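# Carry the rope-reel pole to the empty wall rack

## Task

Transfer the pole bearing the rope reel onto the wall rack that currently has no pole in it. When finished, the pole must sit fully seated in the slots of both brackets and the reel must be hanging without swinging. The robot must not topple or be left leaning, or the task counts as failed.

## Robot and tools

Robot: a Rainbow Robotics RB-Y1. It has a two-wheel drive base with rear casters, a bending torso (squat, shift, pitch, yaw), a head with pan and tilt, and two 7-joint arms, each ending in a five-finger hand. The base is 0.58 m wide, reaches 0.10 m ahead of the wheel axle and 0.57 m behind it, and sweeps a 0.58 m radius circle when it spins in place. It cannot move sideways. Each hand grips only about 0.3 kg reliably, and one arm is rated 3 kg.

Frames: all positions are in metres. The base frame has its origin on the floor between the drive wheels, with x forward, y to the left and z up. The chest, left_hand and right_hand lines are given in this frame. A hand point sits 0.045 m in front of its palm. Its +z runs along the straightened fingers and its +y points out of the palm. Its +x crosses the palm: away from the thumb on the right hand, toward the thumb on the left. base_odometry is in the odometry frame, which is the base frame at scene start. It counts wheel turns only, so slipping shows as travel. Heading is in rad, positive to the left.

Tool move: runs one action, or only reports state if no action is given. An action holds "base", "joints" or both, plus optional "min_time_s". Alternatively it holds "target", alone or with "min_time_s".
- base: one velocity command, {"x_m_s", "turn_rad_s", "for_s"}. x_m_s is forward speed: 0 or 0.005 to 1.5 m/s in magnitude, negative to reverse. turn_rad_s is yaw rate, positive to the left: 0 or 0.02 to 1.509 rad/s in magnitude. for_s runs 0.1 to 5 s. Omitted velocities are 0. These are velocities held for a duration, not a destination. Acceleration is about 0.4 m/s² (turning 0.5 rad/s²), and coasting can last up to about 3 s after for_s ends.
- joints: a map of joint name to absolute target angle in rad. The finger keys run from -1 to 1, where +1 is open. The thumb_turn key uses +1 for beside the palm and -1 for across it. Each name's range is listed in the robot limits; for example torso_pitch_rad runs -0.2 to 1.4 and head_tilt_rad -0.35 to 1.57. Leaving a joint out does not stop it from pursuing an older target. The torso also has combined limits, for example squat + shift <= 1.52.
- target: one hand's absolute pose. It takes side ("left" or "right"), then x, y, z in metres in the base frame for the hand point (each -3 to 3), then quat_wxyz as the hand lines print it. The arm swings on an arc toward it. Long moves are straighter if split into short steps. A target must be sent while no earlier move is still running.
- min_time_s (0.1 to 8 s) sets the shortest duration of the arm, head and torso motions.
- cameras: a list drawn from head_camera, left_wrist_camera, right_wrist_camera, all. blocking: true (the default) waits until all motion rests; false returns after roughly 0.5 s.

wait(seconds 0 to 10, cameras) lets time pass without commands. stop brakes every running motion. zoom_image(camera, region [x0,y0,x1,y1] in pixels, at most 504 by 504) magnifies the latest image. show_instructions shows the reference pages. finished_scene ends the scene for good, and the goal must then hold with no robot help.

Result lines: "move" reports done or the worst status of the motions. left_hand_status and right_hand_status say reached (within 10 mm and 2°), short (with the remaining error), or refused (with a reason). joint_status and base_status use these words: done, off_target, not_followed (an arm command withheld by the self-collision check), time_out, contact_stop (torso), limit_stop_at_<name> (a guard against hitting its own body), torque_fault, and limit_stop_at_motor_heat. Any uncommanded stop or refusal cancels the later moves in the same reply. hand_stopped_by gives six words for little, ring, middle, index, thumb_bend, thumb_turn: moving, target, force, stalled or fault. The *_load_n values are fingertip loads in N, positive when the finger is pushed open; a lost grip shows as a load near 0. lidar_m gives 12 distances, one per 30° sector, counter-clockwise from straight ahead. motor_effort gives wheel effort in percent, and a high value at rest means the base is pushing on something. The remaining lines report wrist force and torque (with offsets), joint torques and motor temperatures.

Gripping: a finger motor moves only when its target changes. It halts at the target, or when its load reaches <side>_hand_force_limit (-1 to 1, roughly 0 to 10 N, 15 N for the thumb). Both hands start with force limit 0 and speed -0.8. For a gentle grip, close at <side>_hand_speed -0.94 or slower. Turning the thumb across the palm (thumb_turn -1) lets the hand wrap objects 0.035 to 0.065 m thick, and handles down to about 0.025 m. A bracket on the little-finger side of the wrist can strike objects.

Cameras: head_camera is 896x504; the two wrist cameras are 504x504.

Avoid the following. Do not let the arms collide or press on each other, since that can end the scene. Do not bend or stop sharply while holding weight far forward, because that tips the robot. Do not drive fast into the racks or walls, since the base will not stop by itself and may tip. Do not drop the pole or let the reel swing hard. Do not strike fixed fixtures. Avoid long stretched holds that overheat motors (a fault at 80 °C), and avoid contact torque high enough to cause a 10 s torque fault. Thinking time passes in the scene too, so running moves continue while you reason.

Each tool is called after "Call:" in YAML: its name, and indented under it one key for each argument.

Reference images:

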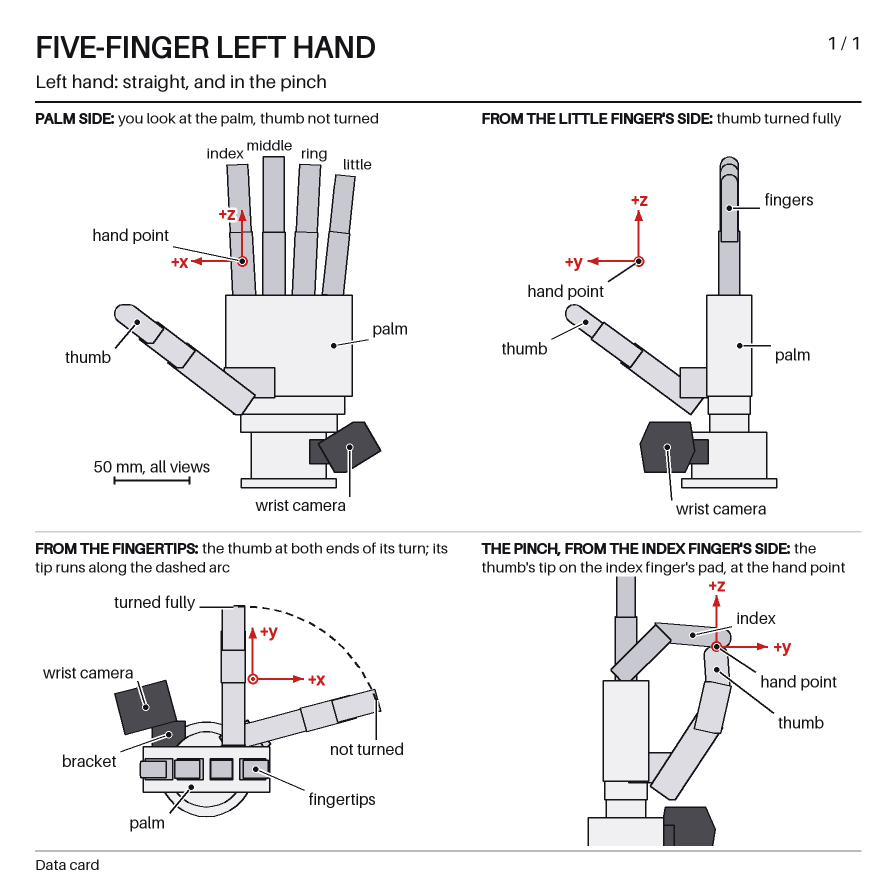

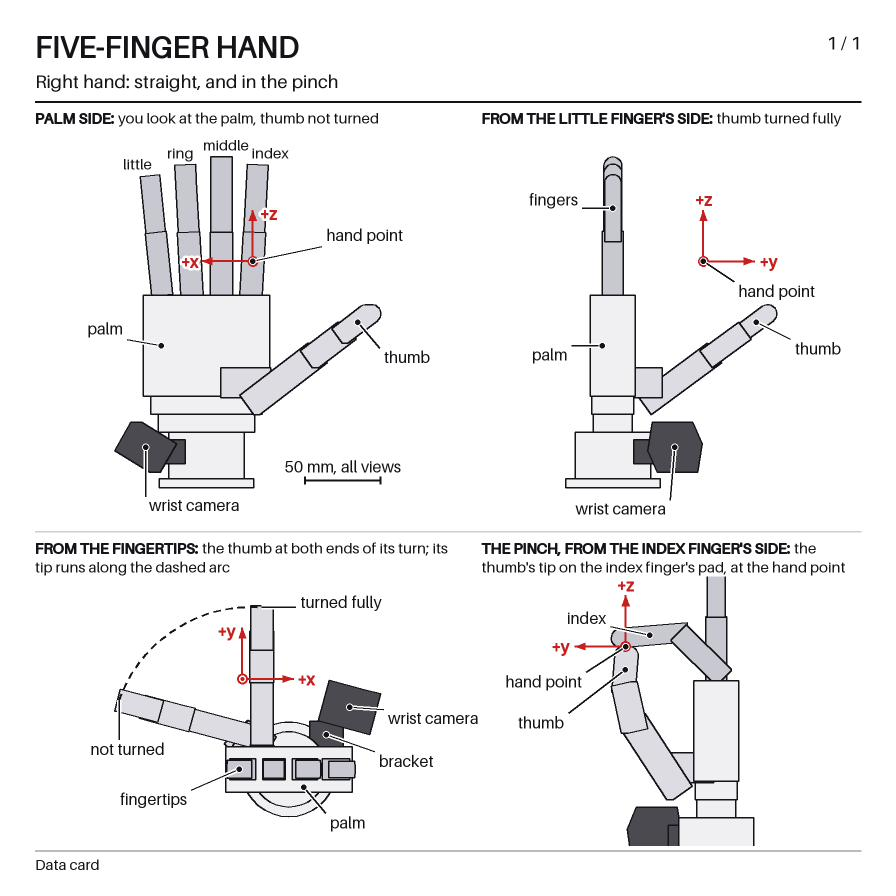

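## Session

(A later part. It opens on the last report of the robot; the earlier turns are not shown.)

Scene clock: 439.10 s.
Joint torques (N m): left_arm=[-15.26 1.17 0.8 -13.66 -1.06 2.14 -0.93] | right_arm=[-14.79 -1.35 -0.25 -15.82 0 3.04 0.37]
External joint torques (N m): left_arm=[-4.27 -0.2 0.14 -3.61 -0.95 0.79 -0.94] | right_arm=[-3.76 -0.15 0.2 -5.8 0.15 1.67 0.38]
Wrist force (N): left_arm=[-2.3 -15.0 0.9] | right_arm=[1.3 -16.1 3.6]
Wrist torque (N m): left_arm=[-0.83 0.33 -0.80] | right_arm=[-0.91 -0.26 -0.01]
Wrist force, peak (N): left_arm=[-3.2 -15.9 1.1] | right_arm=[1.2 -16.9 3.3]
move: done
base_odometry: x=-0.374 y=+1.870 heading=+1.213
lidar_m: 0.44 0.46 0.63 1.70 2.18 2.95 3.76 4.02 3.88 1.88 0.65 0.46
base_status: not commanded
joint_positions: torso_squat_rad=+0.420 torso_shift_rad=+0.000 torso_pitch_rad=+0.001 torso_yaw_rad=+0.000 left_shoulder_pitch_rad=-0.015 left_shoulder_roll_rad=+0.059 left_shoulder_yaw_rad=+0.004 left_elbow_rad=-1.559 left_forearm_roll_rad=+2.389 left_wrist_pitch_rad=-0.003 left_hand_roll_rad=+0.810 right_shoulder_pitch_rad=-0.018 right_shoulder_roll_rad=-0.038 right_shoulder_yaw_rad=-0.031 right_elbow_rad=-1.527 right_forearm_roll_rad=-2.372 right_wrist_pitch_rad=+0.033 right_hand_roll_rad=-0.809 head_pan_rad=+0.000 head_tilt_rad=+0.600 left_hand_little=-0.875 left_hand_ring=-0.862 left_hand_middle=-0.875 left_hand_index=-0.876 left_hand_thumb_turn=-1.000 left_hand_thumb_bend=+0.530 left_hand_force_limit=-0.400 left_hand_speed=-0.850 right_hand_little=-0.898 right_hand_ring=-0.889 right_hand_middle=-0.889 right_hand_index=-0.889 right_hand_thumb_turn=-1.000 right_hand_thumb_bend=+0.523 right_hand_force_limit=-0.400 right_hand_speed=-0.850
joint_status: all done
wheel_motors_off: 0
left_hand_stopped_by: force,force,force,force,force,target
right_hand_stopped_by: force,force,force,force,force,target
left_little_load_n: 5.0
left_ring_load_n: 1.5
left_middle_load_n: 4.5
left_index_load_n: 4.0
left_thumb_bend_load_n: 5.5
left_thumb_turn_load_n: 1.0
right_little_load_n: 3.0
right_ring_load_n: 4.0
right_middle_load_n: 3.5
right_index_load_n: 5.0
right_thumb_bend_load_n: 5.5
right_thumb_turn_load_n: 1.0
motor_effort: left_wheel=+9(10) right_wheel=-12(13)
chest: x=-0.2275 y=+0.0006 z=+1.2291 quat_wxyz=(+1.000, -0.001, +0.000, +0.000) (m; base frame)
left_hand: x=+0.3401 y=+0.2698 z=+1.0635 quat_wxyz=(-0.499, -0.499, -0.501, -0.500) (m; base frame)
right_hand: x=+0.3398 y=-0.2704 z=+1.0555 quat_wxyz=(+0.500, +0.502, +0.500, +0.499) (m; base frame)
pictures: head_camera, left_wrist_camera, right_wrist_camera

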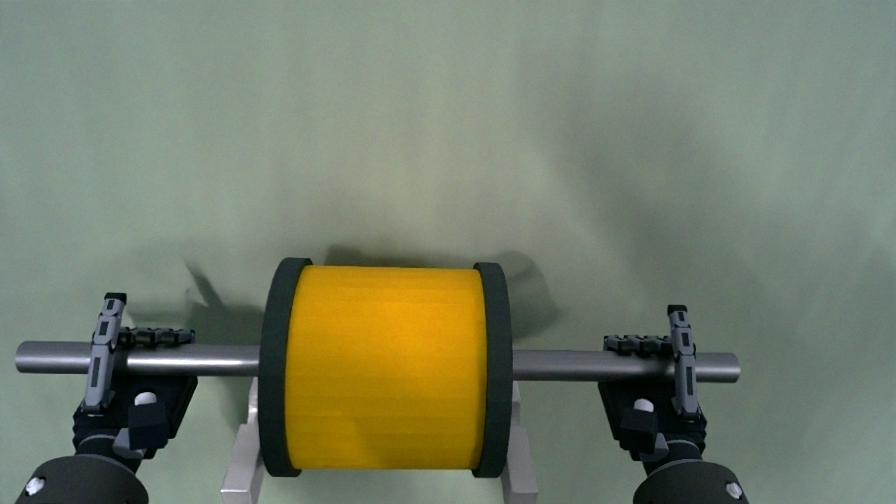

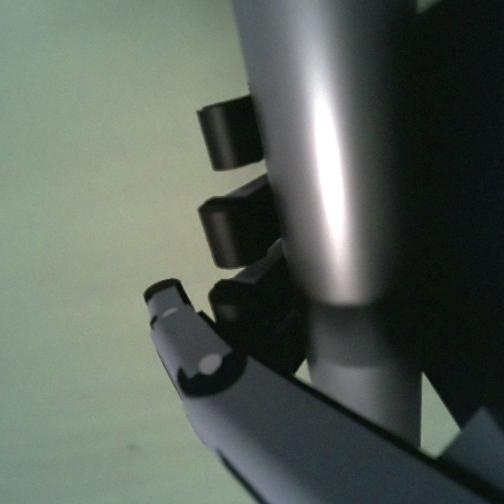

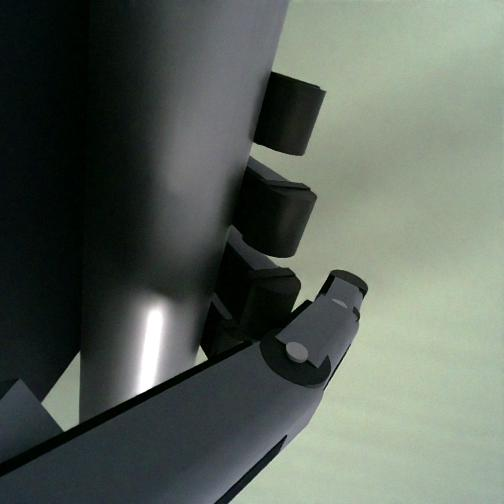

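Call:
move:
  joints: {"torso_squat_rad": 0.36}
  min_time_s: 1.0

Call:
move:
  base: {"x_m_s": -0.08, "for_s": 2.0}
  cameras: ["head_camera"]

Scene clock: 454.57 s.
Joint torques (N m): left_arm=[-15.62 1.61 1.08 -13.81 -1.08 2.14 -0.85] | right_arm=[-15.3 -0.93 -0.13 -15.94 0.01 3.37 0.42]
External joint torques (N m): left_arm=[-4.63 0.24 0.41 -3.77 -0.97 0.79 -0.86] | right_arm=[-4.26 0.27 0.32 -5.92 0.16 2 0.43]
Wrist force (N): left_arm=[-2.4 -14.6 0.0] | right_arm=[0.6 -15.8 2.4]
Wrist torque (N m): left_arm=[-0.73 0.35 -0.82] | right_arm=[-0.83 -0.13 -0.09]
Wrist force, peak (N): left_arm=[-2.5 -15.6 1.0] | right_arm=[1.9 -17.0 3.2]
move: done
base_odometry: x=-0.374 y=+1.870 heading=+1.213
lidar_m: 0.44 0.46 0.63 1.69 2.18 2.94 3.76 4.02 3.89 1.87 0.64 0.46
base_status: not commanded
joint_positions: torso_squat_rad=+0.360 torso_shift_rad=+0.000 torso_pitch_rad=+0.001 torso_yaw_rad=+0.000 left_shoulder_pitch_rad=-0.015 left_shoulder_roll_rad=+0.059 left_shoulder_yaw_rad=+0.004 left_elbow_rad=-1.559 left_forearm_roll_rad=+2.389 left_wrist_pitch_rad=-0.003 left_hand_roll_rad=+0.810 right_shoulder_pitch_rad=-0.018 right_shoulder_roll_rad=-0.038 right_shoulder_yaw_rad=-0.031 right_elbow_rad=-1.527 right_forearm_roll_rad=-2.372 right_wrist_pitch_rad=+0.033 right_hand_roll_rad=-0.809 head_pan_rad=+0.000 head_tilt_rad=+0.600 left_hand_little=-0.875 left_hand_ring=-0.862 left_hand_middle=-0.875 left_hand_index=-0.876 left_hand_thumb_turn=-1.000 left_hand_thumb_bend=+0.530 left_hand_force_limit=-0.400 left_hand_speed=-0.850 right_hand_little=-0.898 right_hand_ring=-0.889 right_hand_middle=-0.889 right_hand_index=-0.889 right_hand_thumb_turn=-1.000 right_hand_thumb_bend=+0.523 right_hand_force_limit=-0.400 right_hand_speed=-0.850
joint_status: all done
wheel_motors_off: 0
left_hand_stopped_by: force,force,force,force,force,target
right_hand_stopped_by: force,force,force,force,force,target
left_little_load_n: 5.0
left_ring_load_n: 2.0
left_middle_load_n: 4.5
left_index_load_n: 4.0
left_thumb_bend_load_n: 5.0
left_thumb_turn_load_n: 1.0
right_little_load_n: 3.0
right_ring_load_n: 4.5
right_middle_load_n: 3.5
right_index_load_n: 5.5
right_thumb_bend_load_n: 5.5
right_thumb_turn_load_n: 0.5
motor_effort: left_wheel=+9(10) right_wheel=-12(13)
chest: x=-0.2275 y=+0.0006 z=+1.2451 quat_wxyz=(+1.000, -0.001, +0.000, +0.000) (m; base frame)
left_hand: x=+0.3401 y=+0.2698 z=+1.0794 quat_wxyz=(-0.499, -0.499, -0.501, -0.500) (m; base frame)
right_hand: x=+0.3398 y=-0.2704 z=+1.0714 quat_wxyz=(+0.500, +0.502, +0.500, +0.499) (m; base frame)
pictures: none

Scene clock: 457.63 s.
Joint torques (N m): left_arm=[-16.48 1.79 1.31 -13.84 -1.18 2.31 -0.9] | right_arm=[-16.53 -1.24 -0.17 -15.94 0.01 3.17 0.4]
External joint torques (N m): left_arm=[-5.49 0.42 0.64 -3.79 -1.07 0.96 -0.91] | right_arm=[-5.5 -0.04 0.28 -5.92 0.16 1.8 0.41]
Wrist force (N): left_arm=[-2.5 -14.8 1.0] | right_arm=[0.8 -16.1 3.0]
Wrist torque (N m): left_arm=[-0.75 0.46 -0.83] | right_arm=[-1.01 -0.16 -0.10]
Wrist force, peak (N): left_arm=[-2.4 -15.3 2.1] | right_arm=[0.9 -17.0 3.0]
move: done
base_odometry: x=-0.430 y=+1.720 heading=+1.211
lidar_m: 0.60 0.63 0.85 2.09 2.18 2.94 3.59 4.00 3.90 2.50 0.89 0.63
base_status: done (sent for 2 of 2 s)
joint_positions: torso_squat_rad=+0.360 torso_shift_rad=+0.000 torso_pitch_rad=+0.001 torso_yaw_rad=+0.000 left_shoulder_pitch_rad=-0.015 left_shoulder_roll_rad=+0.059 left_shoulder_yaw_rad=+0.004 left_elbow_rad=-1.559 left_forearm_roll_rad=+2.389 left_wrist_pitch_rad=-0.003 left_hand_roll_rad=+0.810 right_shoulder_pitch_rad=-0.018 right_shoulder_roll_rad=-0.038 right_shoulder_yaw_rad=-0.031 right_elbow_rad=-1.527 right_forearm_roll_rad=-2.372 right_wrist_pitch_rad=+0.033 right_hand_roll_rad=-0.809 head_pan_rad=+0.000 head_tilt_rad=+0.600 left_hand_little=-0.875 left_hand_ring=-0.862 left_hand_middle=-0.875 left_hand_index=-0.876 left_hand_thumb_turn=-1.000 left_hand_thumb_bend=+0.530 left_hand_force_limit=-0.400 left_hand_speed=-0.850 right_hand_little=-0.898 right_hand_ring=-0.889 right_hand_middle=-0.889 right_hand_index=-0.889 right_hand_thumb_turn=-1.000 right_hand_thumb_bend=+0.523 right_hand_force_limit=-0.400 right_hand_speed=-0.850
joint_status: not commanded
wheel_motors_off: 0
left_hand_stopped_by: force,force,force,force,force,target
right_hand_stopped_by: force,force,force,force,force,target
left_little_load_n: 4.5
left_ring_load_n: 2.0
left_middle_load_n: 4.5
left_index_load_n: 4.0
left_thumb_bend_load_n: 5.0
left_thumb_turn_load_n: 1.5
right_little_load_n: 2.5
right_ring_load_n: 4.0
right_middle_load_n: 3.5
right_index_load_n: 5.0
right_thumb_bend_load_n: 5.0
right_thumb_turn_load_n: 1.0
motor_effort: left_wheel=-12(18) right_wheel=+12(31)
chest: x=-0.2276 y=+0.0006 z=+1.2451 quat_wxyz=(+1.000, -0.001, +0.000, +0.000) (m; base frame)
left_hand: x=+0.3399 y=+0.2698 z=+1.0794 quat_wxyz=(-0.499, -0.499, -0.501, -0.500) (m; base frame)
right_hand: x=+0.3396 y=-0.2705 z=+1.0714 quat_wxyz=(+0.499, +0.502, +0.500, +0.499) (m; base frame)
pictures: head_camera

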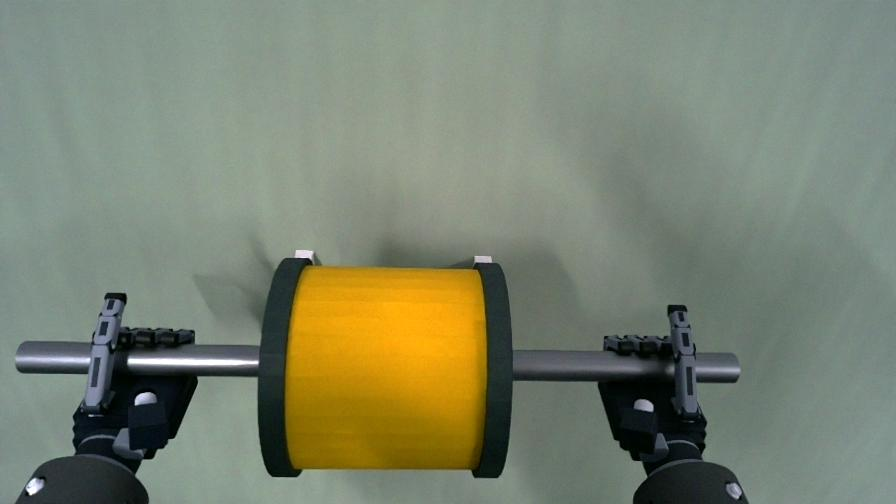

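Call:
move:
  base: {"x_m_s": -0.25, "for_s": 3.6}

Call:
move:
  base: {"turn_rad_s": -0.4, "for_s": 3.93}
  joints: {"head_tilt_rad": 0.3}
  cameras: ["head_camera"]

Scene clock: 464.83 s.
Joint torques (N m): left_arm=[-16.81 1.92 1.74 -14.14 -1.14 2.37 -0.86] | right_arm=[-15.7 -1.42 -1.25 -15.83 0.1 3.03 0.31]
External joint torques (N m): left_arm=[-5.82 0.55 1.08 -4.09 -1.03 1.02 -0.87] | right_arm=[-4.67 -0.22 -0.8 -5.81 0.25 1.66 0.32]
Wrist force (N): left_arm=[-1.9 -15.1 0.6] | right_arm=[0.1 -16.1 3.3]
Wrist torque (N m): left_arm=[-0.82 0.37 -0.79] | right_arm=[-0.99 -0.14 -0.16]
Wrist force, peak (N): left_arm=[-2.6 -15.8 1.3] | right_arm=[0.3 -17.3 2.6]
move: done
base_odometry: x=-0.747 y=+0.877 heading=+1.210
lidar_m: 1.49 1.55 2.10 2.09 2.16 2.93 2.72 2.79 3.92 3.75 2.17 1.55
base_status: done (sent for 3.6 of 3.6 s)
joint_positions: torso_squat_rad=+0.360 torso_shift_rad=+0.000 torso_pitch_rad=+0.001 torso_yaw_rad=+0.000 left_shoulder_pitch_rad=-0.015 left_shoulder_roll_rad=+0.059 left_shoulder_yaw_rad=+0.004 left_elbow_rad=-1.559 left_forearm_roll_rad=+2.389 left_wrist_pitch_rad=-0.003 left_hand_roll_rad=+0.810 right_shoulder_pitch_rad=-0.017 right_shoulder_roll_rad=-0.038 right_shoulder_yaw_rad=-0.031 right_elbow_rad=-1.527 right_forearm_roll_rad=-2.372 right_wrist_pitch_rad=+0.033 right_hand_roll_rad=-0.809 head_pan_rad=+0.000 head_tilt_rad=+0.600 left_hand_little=-0.875 left_hand_ring=-0.862 left_hand_middle=-0.875 left_hand_index=-0.876 left_hand_thumb_turn=-1.000 left_hand_thumb_bend=+0.530 left_hand_force_limit=-0.400 left_hand_speed=-0.850 right_hand_little=-0.898 right_hand_ring=-0.889 right_hand_middle=-0.889 right_hand_index=-0.889 right_hand_thumb_turn=-1.000 right_hand_thumb_bend=+0.523 right_hand_force_limit=-0.400 right_hand_speed=-0.850
joint_status: not commanded
wheel_motors_off: 0
left_hand_stopped_by: force,force,force,force,force,target
right_hand_stopped_by: force,force,force,force,force,target
left_little_load_n: 5.0
left_ring_load_n: 1.5
left_middle_load_n: 4.5
left_index_load_n: 3.5
left_thumb_bend_load_n: 5.0
left_thumb_turn_load_n: 1.0
right_little_load_n: 2.5
right_ring_load_n: 3.5
right_middle_load_n: 3.5
right_index_load_n: 5.0
right_thumb_bend_load_n: 5.5
right_thumb_turn_load_n: 1.0
motor_effort: left_wheel=-12(26) right_wheel=+12(23)
chest: x=-0.2277 y=+0.0006 z=+1.2451 quat_wxyz=(+1.000, -0.001, +0.000, +0.000) (m; base frame)
left_hand: x=+0.3399 y=+0.2698 z=+1.0794 quat_wxyz=(-0.499, -0.499, -0.501, -0.500) (m; base frame)
right_hand: x=+0.3396 y=-0.2704 z=+1.0714 quat_wxyz=(+0.499, +0.502, +0.500, +0.499) (m; base frame)
pictures: none

Scene clock: 469.93 s.
Joint torques (N m): left_arm=[-16.59 1.88 1.73 -14.12 -1.06 2.39 -0.85] | right_arm=[-16.34 -1.26 -1 -16.09 0.07 3.02 0.35]
External joint torques (N m): left_arm=[-5.59 0.51 1.06 -4.07 -0.95 1.04 -0.86] | right_arm=[-5.3 -0.06 -0.55 -6.07 0.22 1.65 0.36]
Wrist force (N): left_arm=[-2.2 -14.4 0.6] | right_arm=[0.5 -16.4 2.5]
Wrist torque (N m): left_arm=[-0.70 0.44 -0.83] | right_arm=[-1.02 -0.16 -0.14]
Wrist force, peak (N): left_arm=[-1.7 -15.5 1.3] | right_arm=[1.3 -17.1 3.2]
move: done
base_odometry: x=-0.747 y=+0.877 heading=-0.363
lidar_m: 3.74 2.15 1.57 1.49 1.56 2.14 2.09 2.18 2.96 2.71 2.80 3.90
base_status: done (sent for 3.93 of 3.93 s)
joint_positions: torso_squat_rad=+0.360 torso_shift_rad=+0.000 torso_pitch_rad=+0.001 torso_yaw_rad=+0.000 left_shoulder_pitch_rad=-0.015 left_shoulder_roll_rad=+0.059 left_shoulder_yaw_rad=+0.004 left_elbow_rad=-1.559 left_forearm_roll_rad=+2.389 left_wrist_pitch_rad=-0.003 left_hand_roll_rad=+0.810 right_shoulder_pitch_rad=-0.017 right_shoulder_roll_rad=-0.038 right_shoulder_yaw_rad=-0.031 right_elbow_rad=-1.527 right_forearm_roll_rad=-2.372 right_wrist_pitch_rad=+0.033 right_hand_roll_rad=-0.809 head_pan_rad=+0.000 head_tilt_rad=+0.300 left_hand_little=-0.875 left_hand_ring=-0.862 left_hand_middle=-0.875 left_hand_index=-0.876 left_hand_thumb_turn=-1.000 left_hand_thumb_bend=+0.530 left_hand_force_limit=-0.400 left_hand_speed=-0.850 right_hand_little=-0.898 right_hand_ring=-0.889 right_hand_middle=-0.889 right_hand_index=-0.889 right_hand_thumb_turn=-1.000 right_hand_thumb_bend=+0.523 right_hand_force_limit=-0.400 right_hand_speed=-0.850
joint_status: all done
wheel_motors_off: 0
left_hand_stopped_by: force,force,force,force,force,target
right_hand_stopped_by: force,force,force,force,force,target
left_little_load_n: 4.5
left_ring_load_n: 2.0
left_middle_load_n: 4.5
left_index_load_n: 4.0
left_thumb_bend_load_n: 5.0
left_thumb_turn_load_n: 1.0
right_little_load_n: 2.5
right_ring_load_n: 4.0
right_middle_load_n: 3.5
right_index_load_n: 5.0
right_thumb_bend_load_n: 5.0
right_thumb_turn_load_n: 1.0
motor_effort: left_wheel=+6(26) right_wheel=+4(31)
chest: x=-0.2277 y=+0.0006 z=+1.2451 quat_wxyz=(+1.000, -0.001, +0.000, +0.000) (m; base frame)
left_hand: x=+0.3399 y=+0.2698 z=+1.0794 quat_wxyz=(-0.499, -0.499, -0.501, -0.500) (m; base frame)
right_hand: x=+0.3396 y=-0.2704 z=+1.0714 quat_wxyz=(+0.499, +0.502, +0.500, +0.499) (m; base frame)
pictures: head_camera

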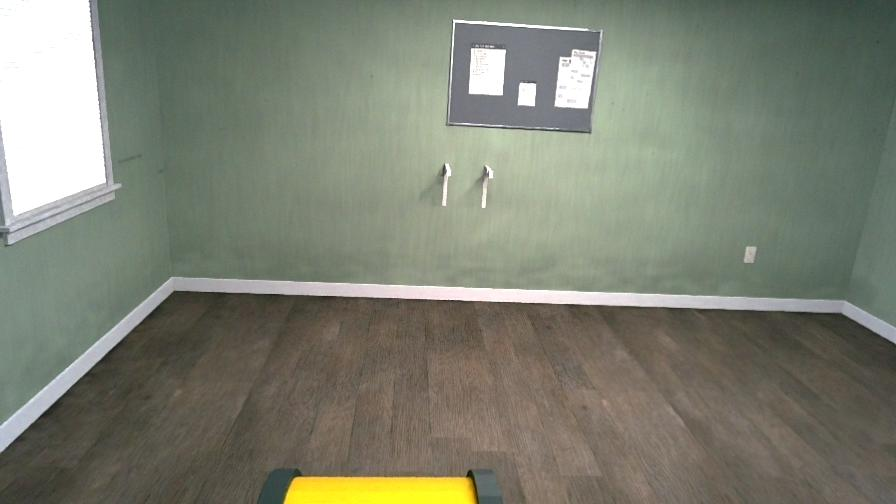

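Call:
move:
  base: {"x_m_s": 0.3, "for_s": 4.3}
  cameras: ["head_camera"]

Scene clock: 480.17 s.
Joint torques (N m): left_arm=[-16.3 1.97 1.31 -14.17 -1.12 2.5 -0.85] | right_arm=[-16.35 -1.7 -0.89 -16.01 0.07 3.06 0.23]
External joint torques (N m): left_arm=[-5.31 0.6 0.65 -4.12 -1.01 1.15 -0.86] | right_arm=[-5.32 -0.5 -0.44 -5.99 0.22 1.69 0.24]
Wrist force (N): left_arm=[-1.9 -15.2 0.5] | right_arm=[0.4 -15.8 2.9]
Wrist torque (N m): left_arm=[-0.81 0.39 -0.80] | right_arm=[-0.95 -0.12 -0.06]
Wrist force, peak (N): left_arm=[-1.6 -15.7 1.0] | right_arm=[0.1 -16.7 4.9]
move: done
base_odometry: x=+0.458 y=+0.419 heading=-0.364
lidar_m: 2.47 2.16 1.57 1.50 1.56 2.14 3.37 3.49 2.80 2.74 2.65 2.57
base_status: done (sent for 4.3 of 4.3 s)
joint_positions: torso_squat_rad=+0.360 torso_shift_rad=+0.000 torso_pitch_rad=+0.001 torso_yaw_rad=+0.000 left_shoulder_pitch_rad=-0.015 left_shoulder_roll_rad=+0.059 left_shoulder_yaw_rad=+0.004 left_elbow_rad=-1.559 left_forearm_roll_rad=+2.389 left_wrist_pitch_rad=-0.003 left_hand_roll_rad=+0.810 right_shoulder_pitch_rad=-0.017 right_shoulder_roll_rad=-0.038 right_shoulder_yaw_rad=-0.031 right_elbow_rad=-1.527 right_forearm_roll_rad=-2.372 right_wrist_pitch_rad=+0.033 right_hand_roll_rad=-0.809 head_pan_rad=+0.000 head_tilt_rad=+0.300 left_hand_little=-0.875 left_hand_ring=-0.862 left_hand_middle=-0.875 left_hand_index=-0.876 left_hand_thumb_turn=-1.000 left_hand_thumb_bend=+0.530 left_hand_force_limit=-0.400 left_hand_speed=-0.850 right_hand_little=-0.898 right_hand_ring=-0.889 right_hand_middle=-0.889 right_hand_index=-0.889 right_hand_thumb_turn=-1.000 right_hand_thumb_bend=+0.523 right_hand_force_limit=-0.400 right_hand_speed=-0.850
joint_status: not commanded
wheel_motors_off: 0
left_hand_stopped_by: force,force,force,force,force,target
right_hand_stopped_by: force,force,force,force,force,target
left_little_load_n: 5.0
left_ring_load_n: 1.5
left_middle_load_n: 4.5
left_index_load_n: 4.0
left_thumb_bend_load_n: 5.0
left_thumb_turn_load_n: 1.0
right_little_load_n: 2.5
right_ring_load_n: 4.0
right_middle_load_n: 3.5
right_index_load_n: 5.0
right_thumb_bend_load_n: 5.0
right_thumb_turn_load_n: 1.0
motor_effort: left_wheel=-5(26) right_wheel=+5(31)
chest: x=-0.2276 y=+0.0006 z=+1.2451 quat_wxyz=(+1.000, -0.001, +0.000, +0.000) (m; base frame)
left_hand: x=+0.3400 y=+0.2698 z=+1.0793 quat_wxyz=(-0.499, -0.499, -0.501, -0.500) (m; base frame)
right_hand: x=+0.3397 y=-0.2704 z=+1.0713 quat_wxyz=(+0.499, +0.502, +0.500, +0.498) (m; base frame)
pictures: head_camera

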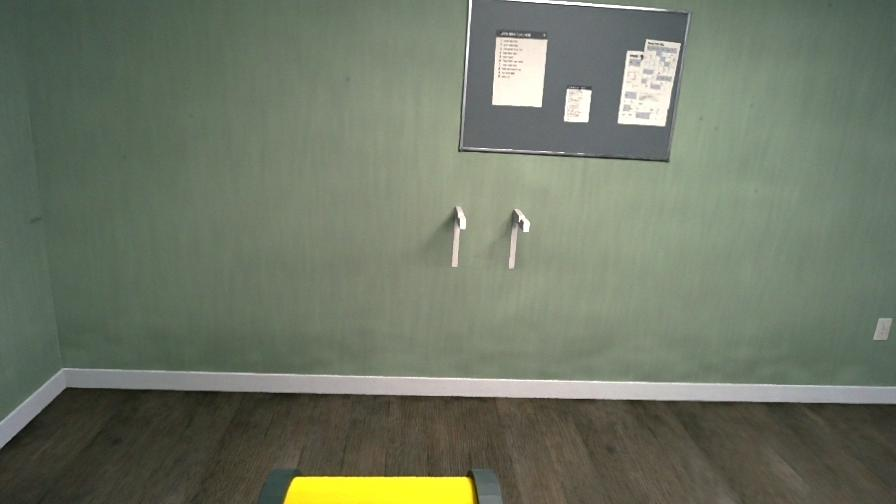

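Call:
move:
  base: {"turn_rad_s": -0.25, "for_s": 1.0}

Call:
move:
  base: {"x_m_s": 0.25, "for_s": 4.68}

Call:
move:
  base: {"turn_rad_s": 0.25, "for_s": 1.0}
  cameras: ["head_camera"]

Scene clock: 500.07 s.
Joint torques (N m): left_arm=[-16.51 1.97 1.25 -14.02 -1.05 2.45 -0.91] | right_arm=[-15.86 -1.21 -1.13 -16.09 0.18 3.18 0.67]
External joint torques (N m): left_arm=[-5.53 0.6 0.58 -3.97 -0.94 1.1 -0.92] | right_arm=[-4.82 -0.01 -0.68 -6.07 0.33 1.81 0.68]
Wrist force (N): left_arm=[-2.2 -14.8 1.5] | right_arm=[1.0 -15.7 2.9]
Wrist torque (N m): left_arm=[-0.82 0.46 -0.79] | right_arm=[-0.93 -0.27 -0.08]
Wrist force, peak (N): left_arm=[-2.0 -15.7 1.0] | right_arm=[0.4 -16.6 3.6]
move: done
base_odometry: x=+0.458 y=+0.418 heading=-0.613
lidar_m: 2.47 2.47 1.74 1.50 1.50 1.77 3.11 3.38 3.58 2.75 3.10 2.84
base_status: done (sent for 1 of 1 s)
joint_positions: torso_squat_rad=+0.360 torso_shift_rad=+0.000 torso_pitch_rad=+0.001 torso_yaw_rad=+0.000 left_shoulder_pitch_rad=-0.015 left_shoulder_roll_rad=+0.059 left_shoulder_yaw_rad=+0.004 left_elbow_rad=-1.559 left_forearm_roll_rad=+2.389 left_wrist_pitch_rad=-0.003 left_hand_roll_rad=+0.810 right_shoulder_pitch_rad=-0.017 right_shoulder_roll_rad=-0.038 right_shoulder_yaw_rad=-0.031 right_elbow_rad=-1.527 right_forearm_roll_rad=-2.372 right_wrist_pitch_rad=+0.033 right_hand_roll_rad=-0.809 head_pan_rad=+0.000 head_tilt_rad=+0.300 left_hand_little=-0.875 left_hand_ring=-0.862 left_hand_middle=-0.875 left_hand_index=-0.876 left_hand_thumb_turn=-1.000 left_hand_thumb_bend=+0.530 left_hand_force_limit=-0.400 left_hand_speed=-0.850 right_hand_little=-0.898 right_hand_ring=-0.889 right_hand_middle=-0.889 right_hand_index=-0.889 right_hand_thumb_turn=-1.000 right_hand_thumb_bend=+0.523 right_hand_force_limit=-0.400 right_hand_speed=-0.850
joint_status: not commanded
wheel_motors_off: 0
left_hand_stopped_by: force,force,force,force,force,target
right_hand_stopped_by: force,force,force,force,force,target
left_little_load_n: 5.0
left_ring_load_n: 1.5
left_middle_load_n: 4.5
left_index_load_n: 4.0
left_thumb_bend_load_n: 5.0
left_thumb_turn_load_n: 1.0
right_little_load_n: 2.5
right_ring_load_n: 4.0
right_middle_load_n: 3.5
right_index_load_n: 5.0
right_thumb_bend_load_n: 5.0
right_thumb_turn_load_n: 1.0
motor_effort: left_wheel=-2(25) right_wheel=-5(31)
chest: x=-0.2276 y=+0.0006 z=+1.2451 quat_wxyz=(+1.000, -0.001, +0.000, +0.000) (m; base frame)
left_hand: x=+0.3400 y=+0.2698 z=+1.0793 quat_wxyz=(-0.499, -0.499, -0.501, -0.500) (m; base frame)
right_hand: x=+0.3397 y=-0.2704 z=+1.0713 quat_wxyz=(+0.499, +0.502, +0.500, +0.498) (m; base frame)
pictures: none

Scene clock: 505.67 s.
Joint torques (N m): left_arm=[-16.08 1.78 1.59 -14.15 -1.13 2.39 -0.86] | right_arm=[-16.71 -2.02 -1.14 -16.13 -0.05 3.05 0.32]
External joint torques (N m): left_arm=[-5.09 0.41 0.93 -4.11 -1.02 1.04 -0.87] | right_arm=[-5.68 -0.82 -0.69 -6.11 0.1 1.68 0.33]
Wrist force (N): left_arm=[-1.6 -14.0 0.9] | right_arm=[0.4 -15.2 3.3]
Wrist torque (N m): left_arm=[-0.61 0.36 -0.77] | right_arm=[-0.91 -0.15 -0.06]
Wrist force, peak (N): left_arm=[-2.5 -15.6 0.1] | right_arm=[0.9 -16.8 2.6]
move: done
base_odometry: x=+1.412 y=-0.253 heading=-0.614
lidar_m: 1.34 1.34 1.57 1.79 1.80 2.08 3.68 4.50 2.90 2.57 2.70 1.57
base_status: done (sent for 4.67 of 4.67 s)
joint_positions: torso_squat_rad=+0.360 torso_shift_rad=+0.000 torso_pitch_rad=+0.001 torso_yaw_rad=+0.000 left_shoulder_pitch_rad=-0.015 left_shoulder_roll_rad=+0.059 left_shoulder_yaw_rad=+0.004 left_elbow_rad=-1.559 left_forearm_roll_rad=+2.389 left_wrist_pitch_rad=-0.003 left_hand_roll_rad=+0.810 right_shoulder_pitch_rad=-0.017 right_shoulder_roll_rad=-0.038 right_shoulder_yaw_rad=-0.031 right_elbow_rad=-1.527 right_forearm_roll_rad=-2.372 right_wrist_pitch_rad=+0.033 right_hand_roll_rad=-0.809 head_pan_rad=+0.000 head_tilt_rad=+0.300 left_hand_little=-0.875 left_hand_ring=-0.862 left_hand_middle=-0.875 left_hand_index=-0.876 left_hand_thumb_turn=-1.000 left_hand_thumb_bend=+0.530 left_hand_force_limit=-0.400 left_hand_speed=-0.850 right_hand_little=-0.898 right_hand_ring=-0.889 right_hand_middle=-0.889 right_hand_index=-0.889 right_hand_thumb_turn=-1.000 right_hand_thumb_bend=+0.523 right_hand_force_limit=-0.400 right_hand_speed=-0.850
joint_status: not commanded
wheel_motors_off: 0
left_hand_stopped_by: force,force,force,force,force,target
right_hand_stopped_by: force,force,force,force,force,target
left_little_load_n: 4.5
left_ring_load_n: 2.0
left_middle_load_n: 4.5
left_index_load_n: 4.0
left_thumb_bend_load_n: 5.0
left_thumb_turn_load_n: 1.0
right_little_load_n: 2.5
right_ring_load_n: 4.0
right_middle_load_n: 3.5
right_index_load_n: 4.5
right_thumb_bend_load_n: 5.5
right_thumb_turn_load_n: 1.0
motor_effort: left_wheel=-6(23) right_wheel=+3(30)
chest: x=-0.2275 y=+0.0006 z=+1.2451 quat_wxyz=(+1.000, -0.001, +0.000, +0.000) (m; base frame)
left_hand: x=+0.3401 y=+0.2698 z=+1.0793 quat_wxyz=(-0.499, -0.499, -0.501, -0.500) (m; base frame)
right_hand: x=+0.3397 y=-0.2704 z=+1.0712 quat_wxyz=(+0.499, +0.502, +0.500, +0.498) (m; base frame)
pictures: none

Scene clock: 507.50 s.
Joint torques (N m): left_arm=[-16.3 2.05 1.45 -14.29 -1.03 2.52 -0.93] | right_arm=[-16.27 -1.34 -0.64 -16.16 -0.09 3.04 0.26]
External joint torques (N m): left_arm=[-5.32 0.68 0.78 -4.25 -0.92 1.17 -0.94] | right_arm=[-5.24 -0.14 -0.19 -6.14 0.06 1.67 0.27]
Wrist force (N): left_arm=[-1.9 -15.0 1.0] | right_arm=[0.4 -16.8 2.9]
Wrist torque (N m): left_arm=[-0.77 0.43 -0.78] | right_arm=[-1.16 -0.16 -0.13]
Wrist force, peak (N): left_arm=[-2.5 -15.5 0.8] | right_arm=[0.4 -16.8 2.9]
move: done
base_odometry: x=+1.412 y=-0.253 heading=-0.364
lidar_m: 1.34 1.40 1.88 1.80 1.86 2.54 4.49 4.02 2.91 2.25 1.92 1.40
base_status: done (sent for 1 of 1 s)
joint_positions: torso_squat_rad=+0.360 torso_shift_rad=+0.000 torso_pitch_rad=+0.001 torso_yaw_rad=+0.000 left_shoulder_pitch_rad=-0.015 left_shoulder_roll_rad=+0.059 left_shoulder_yaw_rad=+0.004 left_elbow_rad=-1.559 left_forearm_roll_rad=+2.389 left_wrist_pitch_rad=-0.003 left_hand_roll_rad=+0.810 right_shoulder_pitch_rad=-0.017 right_shoulder_roll_rad=-0.038 right_shoulder_yaw_rad=-0.031 right_elbow_rad=-1.527 right_forearm_roll_rad=-2.372 right_wrist_pitch_rad=+0.033 right_hand_roll_rad=-0.809 head_pan_rad=+0.000 head_tilt_rad=+0.300 left_hand_little=-0.875 left_hand_ring=-0.862 left_hand_middle=-0.875 left_hand_index=-0.876 left_hand_thumb_turn=-1.000 left_hand_thumb_bend=+0.530 left_hand_force_limit=-0.400 left_hand_speed=-0.850 right_hand_little=-0.898 right_hand_ring=-0.889 right_hand_middle=-0.889 right_hand_index=-0.889 right_hand_thumb_turn=-1.000 right_hand_thumb_bend=+0.523 right_hand_force_limit=-0.400 right_hand_speed=-0.850
joint_status: not commanded
wheel_motors_off: 0
left_hand_stopped_by: force,force,force,force,force,target
right_hand_stopped_by: force,force,force,force,force,target
left_little_load_n: 5.0
left_ring_load_n: 1.5
left_middle_load_n: 4.5
left_index_load_n: 4.0
left_thumb_bend_load_n: 5.0
left_thumb_turn_load_n: 1.0
right_little_load_n: 2.5
right_ring_load_n: 4.0
right_middle_load_n: 3.5
right_index_load_n: 5.0
right_thumb_bend_load_n: 5.0
right_thumb_turn_load_n: 1.0
motor_effort: left_wheel=-5(25) right_wheel=-1(22)
chest: x=-0.2275 y=+0.0006 z=+1.2451 quat_wxyz=(+1.000, -0.001, +0.000, +0.000) (m; base frame)
left_hand: x=+0.3401 y=+0.2698 z=+1.0793 quat_wxyz=(-0.499, -0.499, -0.501, -0.500) (m; base frame)
right_hand: x=+0.3397 y=-0.2704 z=+1.0712 quat_wxyz=(+0.499, +0.502, +0.500, +0.498) (m; base frame)
pictures: head_camera

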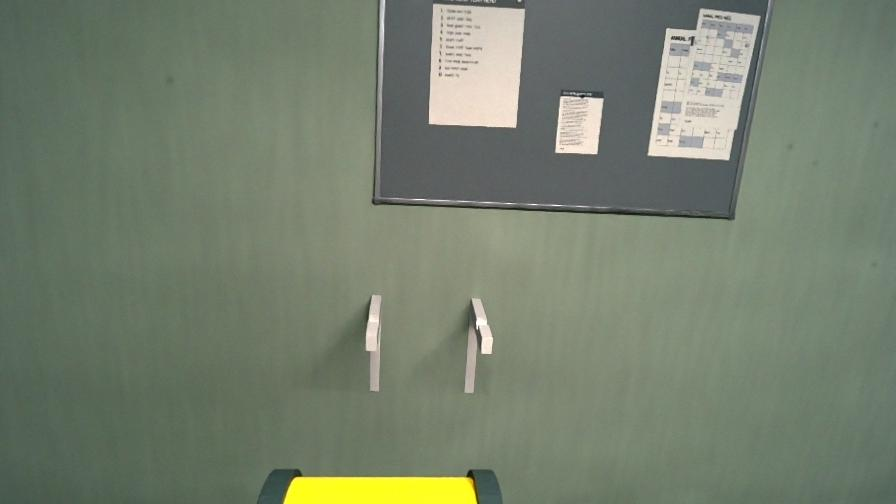

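Call:
zoom_image:
  camera: "head_camera"
  region: [330, 280, 530, 400]

Scaled by 2.520 from the camera's 896x504 image, which has a finer 1280x720 frame.

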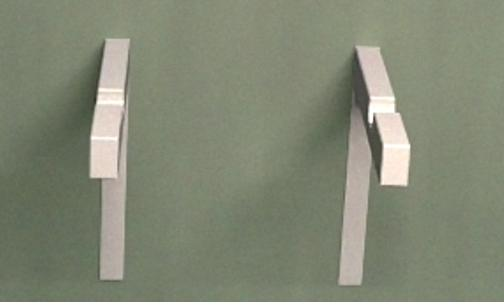

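Call:
move:
  base: {"turn_rad_s": -0.17, "for_s": 1.0}

Call:
move:
  base: {"x_m_s": 0.2, "for_s": 2.0}

Call:
move:
  base: {"turn_rad_s": 0.17, "for_s": 1.0}
  joints: {"head_tilt_rad": 0.6}
  cameras: ["head_camera"]

Scene clock: 538.23 s.
Joint torques (N m): left_arm=[-16.45 1.8 1.83 -14.2 -1.03 2.46 -0.83] | right_arm=[-17.18 -2.36 -1.11 -15.92 0.03 3.29 0.37]
External joint torques (N m): left_arm=[-5.46 0.43 1.17 -4.15 -0.92 1.12 -0.84] | right_arm=[-6.15 -1.17 -0.66 -5.9 0.19 1.92 0.38]
Wrist force (N): left_arm=[-1.9 -15.1 1.4] | right_arm=[0.3 -16.3 3.0]
Wrist torque (N m): left_arm=[-0.82 0.41 -0.77] | right_arm=[-1.05 -0.17 -0.10]
Wrist force, peak (N): left_arm=[-1.5 -15.6 0.0] | right_arm=[0.5 -16.7 3.2]
move: done
base_odometry: x=+1.412 y=-0.253 heading=-0.533
lidar_m: 1.34 1.35 1.66 1.79 1.80 2.20 4.28 4.51 2.90 2.44 2.38 1.49
base_status: done (sent for 1 of 1 s)
joint_positions: torso_squat_rad=+0.360 torso_shift_rad=+0.000 torso_pitch_rad=+0.001 torso_yaw_rad=+0.000 left_shoulder_pitch_rad=-0.015 left_shoulder_roll_rad=+0.059 left_shoulder_yaw_rad=+0.004 left_elbow_rad=-1.559 left_forearm_roll_rad=+2.389 left_wrist_pitch_rad=-0.003 left_hand_roll_rad=+0.810 right_shoulder_pitch_rad=-0.017 right_shoulder_roll_rad=-0.038 right_shoulder_yaw_rad=-0.031 right_elbow_rad=-1.527 right_forearm_roll_rad=-2.372 right_wrist_pitch_rad=+0.033 right_hand_roll_rad=-0.809 head_pan_rad=+0.000 head_tilt_rad=+0.300 left_hand_little=-0.875 left_hand_ring=-0.862 left_hand_middle=-0.875 left_hand_index=-0.876 left_hand_thumb_turn=-1.000 left_hand_thumb_bend=+0.530 left_hand_force_limit=-0.400 left_hand_speed=-0.850 right_hand_little=-0.898 right_hand_ring=-0.889 right_hand_middle=-0.889 right_hand_index=-0.889 right_hand_thumb_turn=-1.000 right_hand_thumb_bend=+0.523 right_hand_force_limit=-0.400 right_hand_speed=-0.850
joint_status: not commanded
wheel_motors_off: 0
left_hand_stopped_by: force,force,force,force,force,target
right_hand_stopped_by: force,force,force,force,force,target
left_little_load_n: 4.5
left_ring_load_n: 1.5
left_middle_load_n: 4.5
left_index_load_n: 4.0
left_thumb_bend_load_n: 5.0
left_thumb_turn_load_n: 1.0
right_little_load_n: 2.5
right_ring_load_n: 4.0
right_middle_load_n: 3.5
right_index_load_n: 5.0
right_thumb_bend_load_n: 5.0
right_thumb_turn_load_n: 1.0
motor_effort: left_wheel=+11(18) right_wheel=-3(18)
chest: x=-0.2275 y=+0.0006 z=+1.2451 quat_wxyz=(+1.000, -0.001, +0.000, +0.000) (m; base frame)
left_hand: x=+0.3401 y=+0.2698 z=+1.0793 quat_wxyz=(-0.499, -0.499, -0.501, -0.500) (m; base frame)
right_hand: x=+0.3397 y=-0.2704 z=+1.0713 quat_wxyz=(+0.499, +0.502, +0.500, +0.498) (m; base frame)
pictures: none

Scene clock: 541.40 s.
Joint torques (N m): left_arm=[-16.23 1.82 1.49 -14.16 -1.16 2.54 -0.96] | right_arm=[-16.72 -1.52 -0.6 -16.02 -0.01 3.04 0.56]
External joint torques (N m): left_arm=[-5.24 0.46 0.82 -4.12 -1.05 1.2 -0.97] | right_arm=[-5.69 -0.33 -0.15 -6 0.14 1.67 0.57]
Wrist force (N): left_arm=[-1.8 -14.9 1.0] | right_arm=[0.1 -16.4 3.0]
Wrist torque (N m): left_arm=[-0.73 0.39 -0.78] | right_arm=[-1.04 -0.18 -0.10]
Wrist force, peak (N): left_arm=[-1.6 -15.6 2.0] | right_arm=[0.7 -17.1 4.3]
move: done
base_odometry: x=+1.757 y=-0.456 heading=-0.532
lidar_m: 0.94 0.95 1.17 1.85 1.87 2.29 4.45 4.84 3.05 2.58 1.70 1.05
base_status: done (sent for 2 of 2 s)
joint_positions: torso_squat_rad=+0.360 torso_shift_rad=+0.000 torso_pitch_rad=+0.001 torso_yaw_rad=+0.000 left_shoulder_pitch_rad=-0.015 left_shoulder_roll_rad=+0.059 left_shoulder_yaw_rad=+0.004 left_elbow_rad=-1.559 left_forearm_roll_rad=+2.389 left_wrist_pitch_rad=-0.003 left_hand_roll_rad=+0.810 right_shoulder_pitch_rad=-0.017 right_shoulder_roll_rad=-0.038 right_shoulder_yaw_rad=-0.031 right_elbow_rad=-1.527 right_forearm_roll_rad=-2.372 right_wrist_pitch_rad=+0.033 right_hand_roll_rad=-0.809 head_pan_rad=+0.000 head_tilt_rad=+0.300 left_hand_little=-0.875 left_hand_ring=-0.862 left_hand_middle=-0.875 left_hand_index=-0.876 left_hand_thumb_turn=-1.000 left_hand_thumb_bend=+0.530 left_hand_force_limit=-0.400 left_hand_speed=-0.850 right_hand_little=-0.898 right_hand_ring=-0.889 right_hand_middle=-0.889 right_hand_index=-0.889 right_hand_thumb_turn=-1.000 right_hand_thumb_bend=+0.523 right_hand_force_limit=-0.400 right_hand_speed=-0.850
joint_status: not commanded
wheel_motors_off: 0
left_hand_stopped_by: force,force,force,force,force,target
right_hand_stopped_by: force,force,force,force,force,target
left_little_load_n: 4.5
left_ring_load_n: 2.0
left_middle_load_n: 4.5
left_index_load_n: 4.0
left_thumb_bend_load_n: 5.0
left_thumb_turn_load_n: 1.0
right_little_load_n: 2.5
right_ring_load_n: 4.0
right_middle_load_n: 3.5
right_index_load_n: 5.0
right_thumb_bend_load_n: 5.0
right_thumb_turn_load_n: 1.0
motor_effort: left_wheel=+9(31) right_wheel=-12(23)
chest: x=-0.2276 y=+0.0006 z=+1.2451 quat_wxyz=(+1.000, -0.001, +0.000, +0.000) (m; base frame)
left_hand: x=+0.3400 y=+0.2698 z=+1.0793 quat_wxyz=(-0.499, -0.499, -0.501, -0.500) (m; base frame)
right_hand: x=+0.3397 y=-0.2704 z=+1.0713 quat_wxyz=(+0.499, +0.502, +0.500, +0.498) (m; base frame)
pictures: none

Scene clock: 543.53 s.
Joint torques (N m): left_arm=[-16.54 1.95 1.57 -14.33 -1.07 2.52 -0.92] | right_arm=[-17.3 -1.9 -1.28 -15.71 -0.18 3.24 0.44]
External joint torques (N m): left_arm=[-5.55 0.58 0.91 -4.28 -0.96 1.17 -0.93] | right_arm=[-6.27 -0.71 -0.83 -5.69 -0.02 1.87 0.45]
Wrist force (N): left_arm=[-2.2 -14.9 0.7] | right_arm=[0.5 -15.6 2.5]
Wrist torque (N m): left_arm=[-0.73 0.45 -0.82] | right_arm=[-0.90 -0.17 -0.10]
Wrist force, peak (N): left_arm=[-1.9 -15.2 0.8] | right_arm=[0.2 -16.5 2.8]
move: done
base_odometry: x=+1.757 y=-0.457 heading=-0.362
lidar_m: 0.94 0.99 1.35 1.87 1.95 2.64 4.88 3.31 2.28 2.57 1.37 1.00
base_status: done (sent for 1 of 1 s)
joint_positions: torso_squat_rad=+0.360 torso_shift_rad=+0.000 torso_pitch_rad=+0.001 torso_yaw_rad=+0.000 left_shoulder_pitch_rad=-0.015 left_shoulder_roll_rad=+0.059 left_shoulder_yaw_rad=+0.004 left_elbow_rad=-1.559 left_forearm_roll_rad=+2.389 left_wrist_pitch_rad=-0.003 left_hand_roll_rad=+0.810 right_shoulder_pitch_rad=-0.017 right_shoulder_roll_rad=-0.038 right_shoulder_yaw_rad=-0.031 right_elbow_rad=-1.527 right_forearm_roll_rad=-2.372 right_wrist_pitch_rad=+0.033 right_hand_roll_rad=-0.809 head_pan_rad=+0.000 head_tilt_rad=+0.600 left_hand_little=-0.875 left_hand_ring=-0.862 left_hand_middle=-0.875 left_hand_index=-0.876 left_hand_thumb_turn=-1.000 left_hand_thumb_bend=+0.530 left_hand_force_limit=-0.400 left_hand_speed=-0.850 right_hand_little=-0.898 right_hand_ring=-0.889 right_hand_middle=-0.889 right_hand_index=-0.889 right_hand_thumb_turn=-1.000 right_hand_thumb_bend=+0.523 right_hand_force_limit=-0.400 right_hand_speed=-0.850
joint_status: all done
wheel_motors_off: 0
left_hand_stopped_by: force,force,force,force,force,target
right_hand_stopped_by: force,force,force,force,force,target
left_little_load_n: 4.5
left_ring_load_n: 1.5
left_middle_load_n: 4.5
left_index_load_n: 4.0
left_thumb_bend_load_n: 5.0
left_thumb_turn_load_n: 1.0
right_little_load_n: 3.0
right_ring_load_n: 4.0
right_middle_load_n: 3.5
right_index_load_n: 5.0
right_thumb_bend_load_n: 5.0
right_thumb_turn_load_n: 1.0
motor_effort: left_wheel=-8(24) right_wheel=-4(22)
chest: x=-0.2276 y=+0.0006 z=+1.2451 quat_wxyz=(+1.000, -0.001, +0.000, +0.000) (m; base frame)
left_hand: x=+0.3400 y=+0.2698 z=+1.0793 quat_wxyz=(-0.499, -0.499, -0.501, -0.500) (m; base frame)
right_hand: x=+0.3397 y=-0.2704 z=+1.0713 quat_wxyz=(+0.499, +0.502, +0.500, +0.498) (m; base frame)
pictures: head_camera

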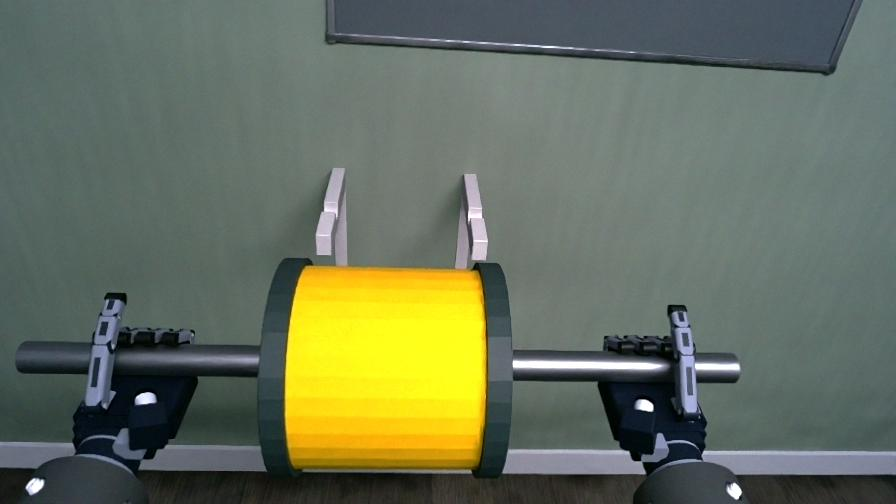

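Call:
zoom_image:
  camera: "head_camera"
  region: [290, 150, 510, 290]

Scaled by 2.291 from the camera's 896x504 image, which has a finer 1280x720 frame.

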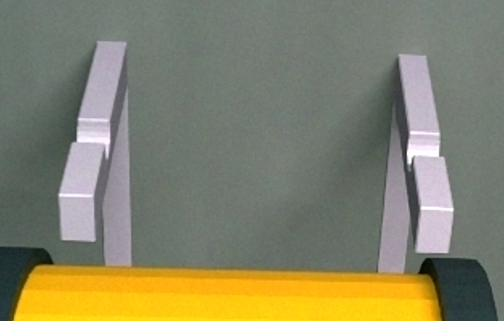

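Call:
move:
  base: {"x_m_s": 0.15, "for_s": 2.2}
  joints: {"torso_squat_rad": 0.28}
  cameras: ["head_camera"]

Call:
zoom_image:
  camera: "head_camera"
  region: [200, 180, 600, 404]

Scene clock: 556.37 s.
Joint torques (N m): left_arm=[-16.1 1.88 1.1 -14.1 -1.05 2.46 -0.83] | right_arm=[-16.33 -1.57 -0.63 -16.12 0.12 3.11 0.29]
External joint torques (N m): left_arm=[-5.11 0.51 0.43 -4.05 -0.94 1.12 -0.83] | right_arm=[-5.3 -0.38 -0.18 -6.1 0.28 1.74 0.3]
Wrist force (N): left_arm=[-2.1 -14.7 1.0] | right_arm=[0.8 -16.5 3.3]
Wrist torque (N m): left_arm=[-0.72 0.42 -0.78] | right_arm=[-1.03 -0.25 -0.02]
Wrist force, peak (N): left_arm=[-2.9 -15.5 0.6] | right_arm=[0.3 -16.7 4.4]
move: done
base_odometry: x=+2.066 y=-0.573 heading=-0.361
lidar_m: 0.62 0.64 0.90 1.87 1.94 2.64 5.21 3.34 2.67 2.60 0.91 0.65
base_status: done (sent for 2.2 of 2.2 s)
joint_positions: torso_squat_rad=+0.280 torso_shift_rad=+0.000 torso_pitch_rad=+0.001 torso_yaw_rad=+0.000 left_shoulder_pitch_rad=-0.015 left_shoulder_roll_rad=+0.059 left_shoulder_yaw_rad=+0.004 left_elbow_rad=-1.559 left_forearm_roll_rad=+2.389 left_wrist_pitch_rad=-0.003 left_hand_roll_rad=+0.810 right_shoulder_pitch_rad=-0.017 right_shoulder_roll_rad=-0.038 right_shoulder_yaw_rad=-0.031 right_elbow_rad=-1.527 right_forearm_roll_rad=-2.372 right_wrist_pitch_rad=+0.033 right_hand_roll_rad=-0.809 head_pan_rad=+0.000 head_tilt_rad=+0.600 left_hand_little=-0.875 left_hand_ring=-0.862 left_hand_middle=-0.875 left_hand_index=-0.876 left_hand_thumb_turn=-1.000 left_hand_thumb_bend=+0.530 left_hand_force_limit=-0.400 left_hand_speed=-0.850 right_hand_little=-0.898 right_hand_ring=-0.889 right_hand_middle=-0.889 right_hand_index=-0.889 right_hand_thumb_turn=-1.000 right_hand_thumb_bend=+0.523 right_hand_force_limit=-0.400 right_hand_speed=-0.850
joint_status: all done
wheel_motors_off: 0
left_hand_stopped_by: force,force,force,force,force,target
right_hand_stopped_by: force,force,force,force,force,target
left_little_load_n: 5.0
left_ring_load_n: 1.5
left_middle_load_n: 4.5
left_index_load_n: 4.0
left_thumb_bend_load_n: 5.0
left_thumb_turn_load_n: 1.0
right_little_load_n: 3.0
right_ring_load_n: 4.0
right_middle_load_n: 3.5
right_index_load_n: 5.0
right_thumb_bend_load_n: 5.0
right_thumb_turn_load_n: 0.5
motor_effort: left_wheel=+5(22) right_wheel=-7(26)
chest: x=-0.2275 y=+0.0006 z=+1.2627 quat_wxyz=(+1.000, -0.001, +0.000, +0.000) (m; base frame)
left_hand: x=+0.3400 y=+0.2698 z=+1.0969 quat_wxyz=(-0.499, -0.499, -0.501, -0.500) (m; base frame)
right_hand: x=+0.3397 y=-0.2704 z=+1.0888 quat_wxyz=(+0.499, +0.502, +0.500, +0.498) (m; base frame)
pictures: head_camera

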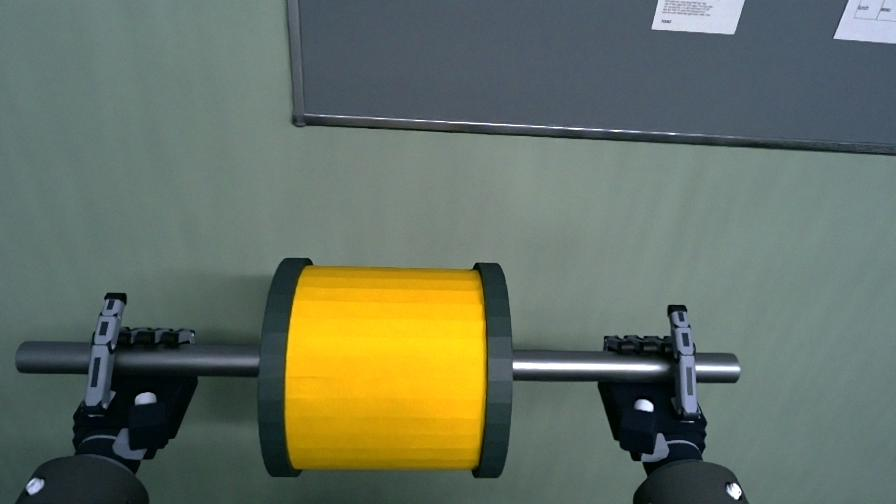

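Scaled by 1.260 from the camera's 896x504 image, which has a finer 1280x720 frame.

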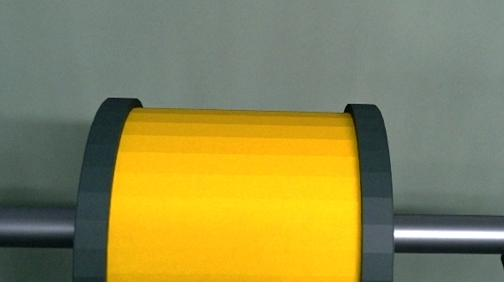

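Call:
move:
  base: {"x_m_s": 0.1, "for_s": 1.3}
  cameras: ["head_camera"]

Call:
zoom_image:
  camera: "head_camera"
  region: [180, 330, 580, 504]

Scene clock: 563.83 s.
Joint torques (N m): left_arm=[-16.61 1.76 1.72 -14.19 -0.95 2.44 -0.85] | right_arm=[-16.01 -1.54 -0.95 -16.07 0.04 3.16 0.32]
External joint torques (N m): left_arm=[-5.62 0.4 1.06 -4.14 -0.84 1.09 -0.86] | right_arm=[-4.98 -0.34 -0.5 -6.05 0.2 1.79 0.33]
Wrist force (N): left_arm=[-1.1 -14.8 0.5] | right_arm=[0.7 -15.8 2.6]
Wrist torque (N m): left_arm=[-0.73 0.25 -0.70] | right_arm=[-0.89 -0.16 -0.03]
Wrist force, peak (N): left_arm=[-1.3 -15.8 0.6] | right_arm=[0.6 -16.9 3.3]
move: done
base_odometry: x=+2.187 y=-0.619 heading=-0.361
lidar_m: 0.49 0.51 0.71 1.87 1.95 2.64 5.33 3.40 2.46 2.04 0.73 0.51
base_status: done (sent for 1.3 of 1.3 s)
joint_positions: torso_squat_rad=+0.280 torso_shift_rad=+0.000 torso_pitch_rad=+0.001 torso_yaw_rad=+0.000 left_shoulder_pitch_rad=-0.015 left_shoulder_roll_rad=+0.059 left_shoulder_yaw_rad=+0.004 left_elbow_rad=-1.559 left_forearm_roll_rad=+2.389 left_wrist_pitch_rad=-0.003 left_hand_roll_rad=+0.810 right_shoulder_pitch_rad=-0.017 right_shoulder_roll_rad=-0.038 right_shoulder_yaw_rad=-0.031 right_elbow_rad=-1.527 right_forearm_roll_rad=-2.372 right_wrist_pitch_rad=+0.033 right_hand_roll_rad=-0.809 head_pan_rad=+0.000 head_tilt_rad=+0.600 left_hand_little=-0.875 left_hand_ring=-0.862 left_hand_middle=-0.875 left_hand_index=-0.876 left_hand_thumb_turn=-1.000 left_hand_thumb_bend=+0.530 left_hand_force_limit=-0.400 left_hand_speed=-0.850 right_hand_little=-0.898 right_hand_ring=-0.889 right_hand_middle=-0.889 right_hand_index=-0.889 right_hand_thumb_turn=-1.000 right_hand_thumb_bend=+0.523 right_hand_force_limit=-0.400 right_hand_speed=-0.850
joint_status: not commanded
wheel_motors_off: 0
left_hand_stopped_by: force,force,force,force,force,target
right_hand_stopped_by: force,force,force,force,force,target
left_little_load_n: 5.0
left_ring_load_n: 2.0
left_middle_load_n: 4.0
left_index_load_n: 4.0
left_thumb_bend_load_n: 5.0
left_thumb_turn_load_n: 1.0
right_little_load_n: 3.0
right_ring_load_n: 4.0
right_middle_load_n: 3.5
right_index_load_n: 5.0
right_thumb_bend_load_n: 5.0
right_thumb_turn_load_n: 1.0
motor_effort: left_wheel=+4(22) right_wheel=-7(16)
chest: x=-0.2275 y=+0.0006 z=+1.2627 quat_wxyz=(+1.000, -0.001, +0.000, +0.000) (m; base frame)
left_hand: x=+0.3401 y=+0.2698 z=+1.0968 quat_wxyz=(-0.499, -0.499, -0.501, -0.500) (m; base frame)
right_hand: x=+0.3397 y=-0.2704 z=+1.0888 quat_wxyz=(+0.499, +0.502, +0.500, +0.498) (m; base frame)
pictures: head_camera

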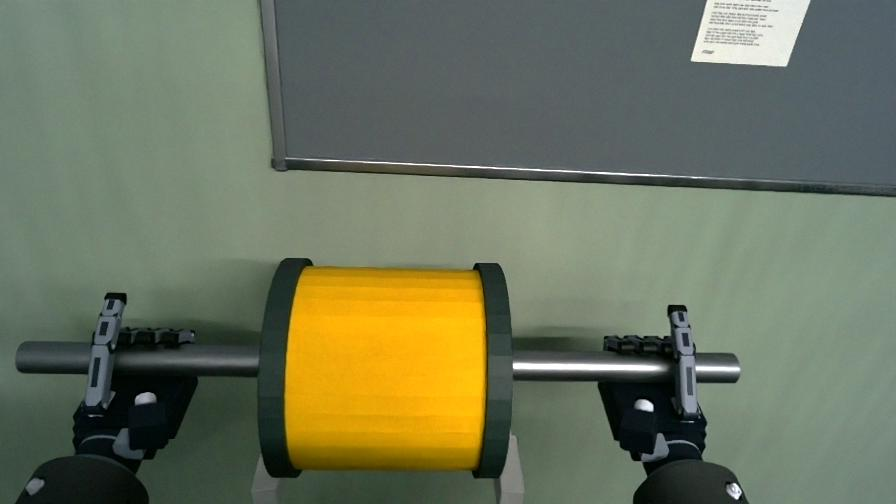

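Scaled by 1.260 from the camera's 896x504 image, which has a finer 1280x720 frame.

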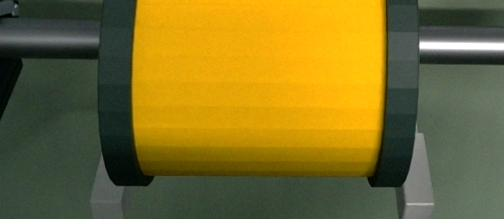

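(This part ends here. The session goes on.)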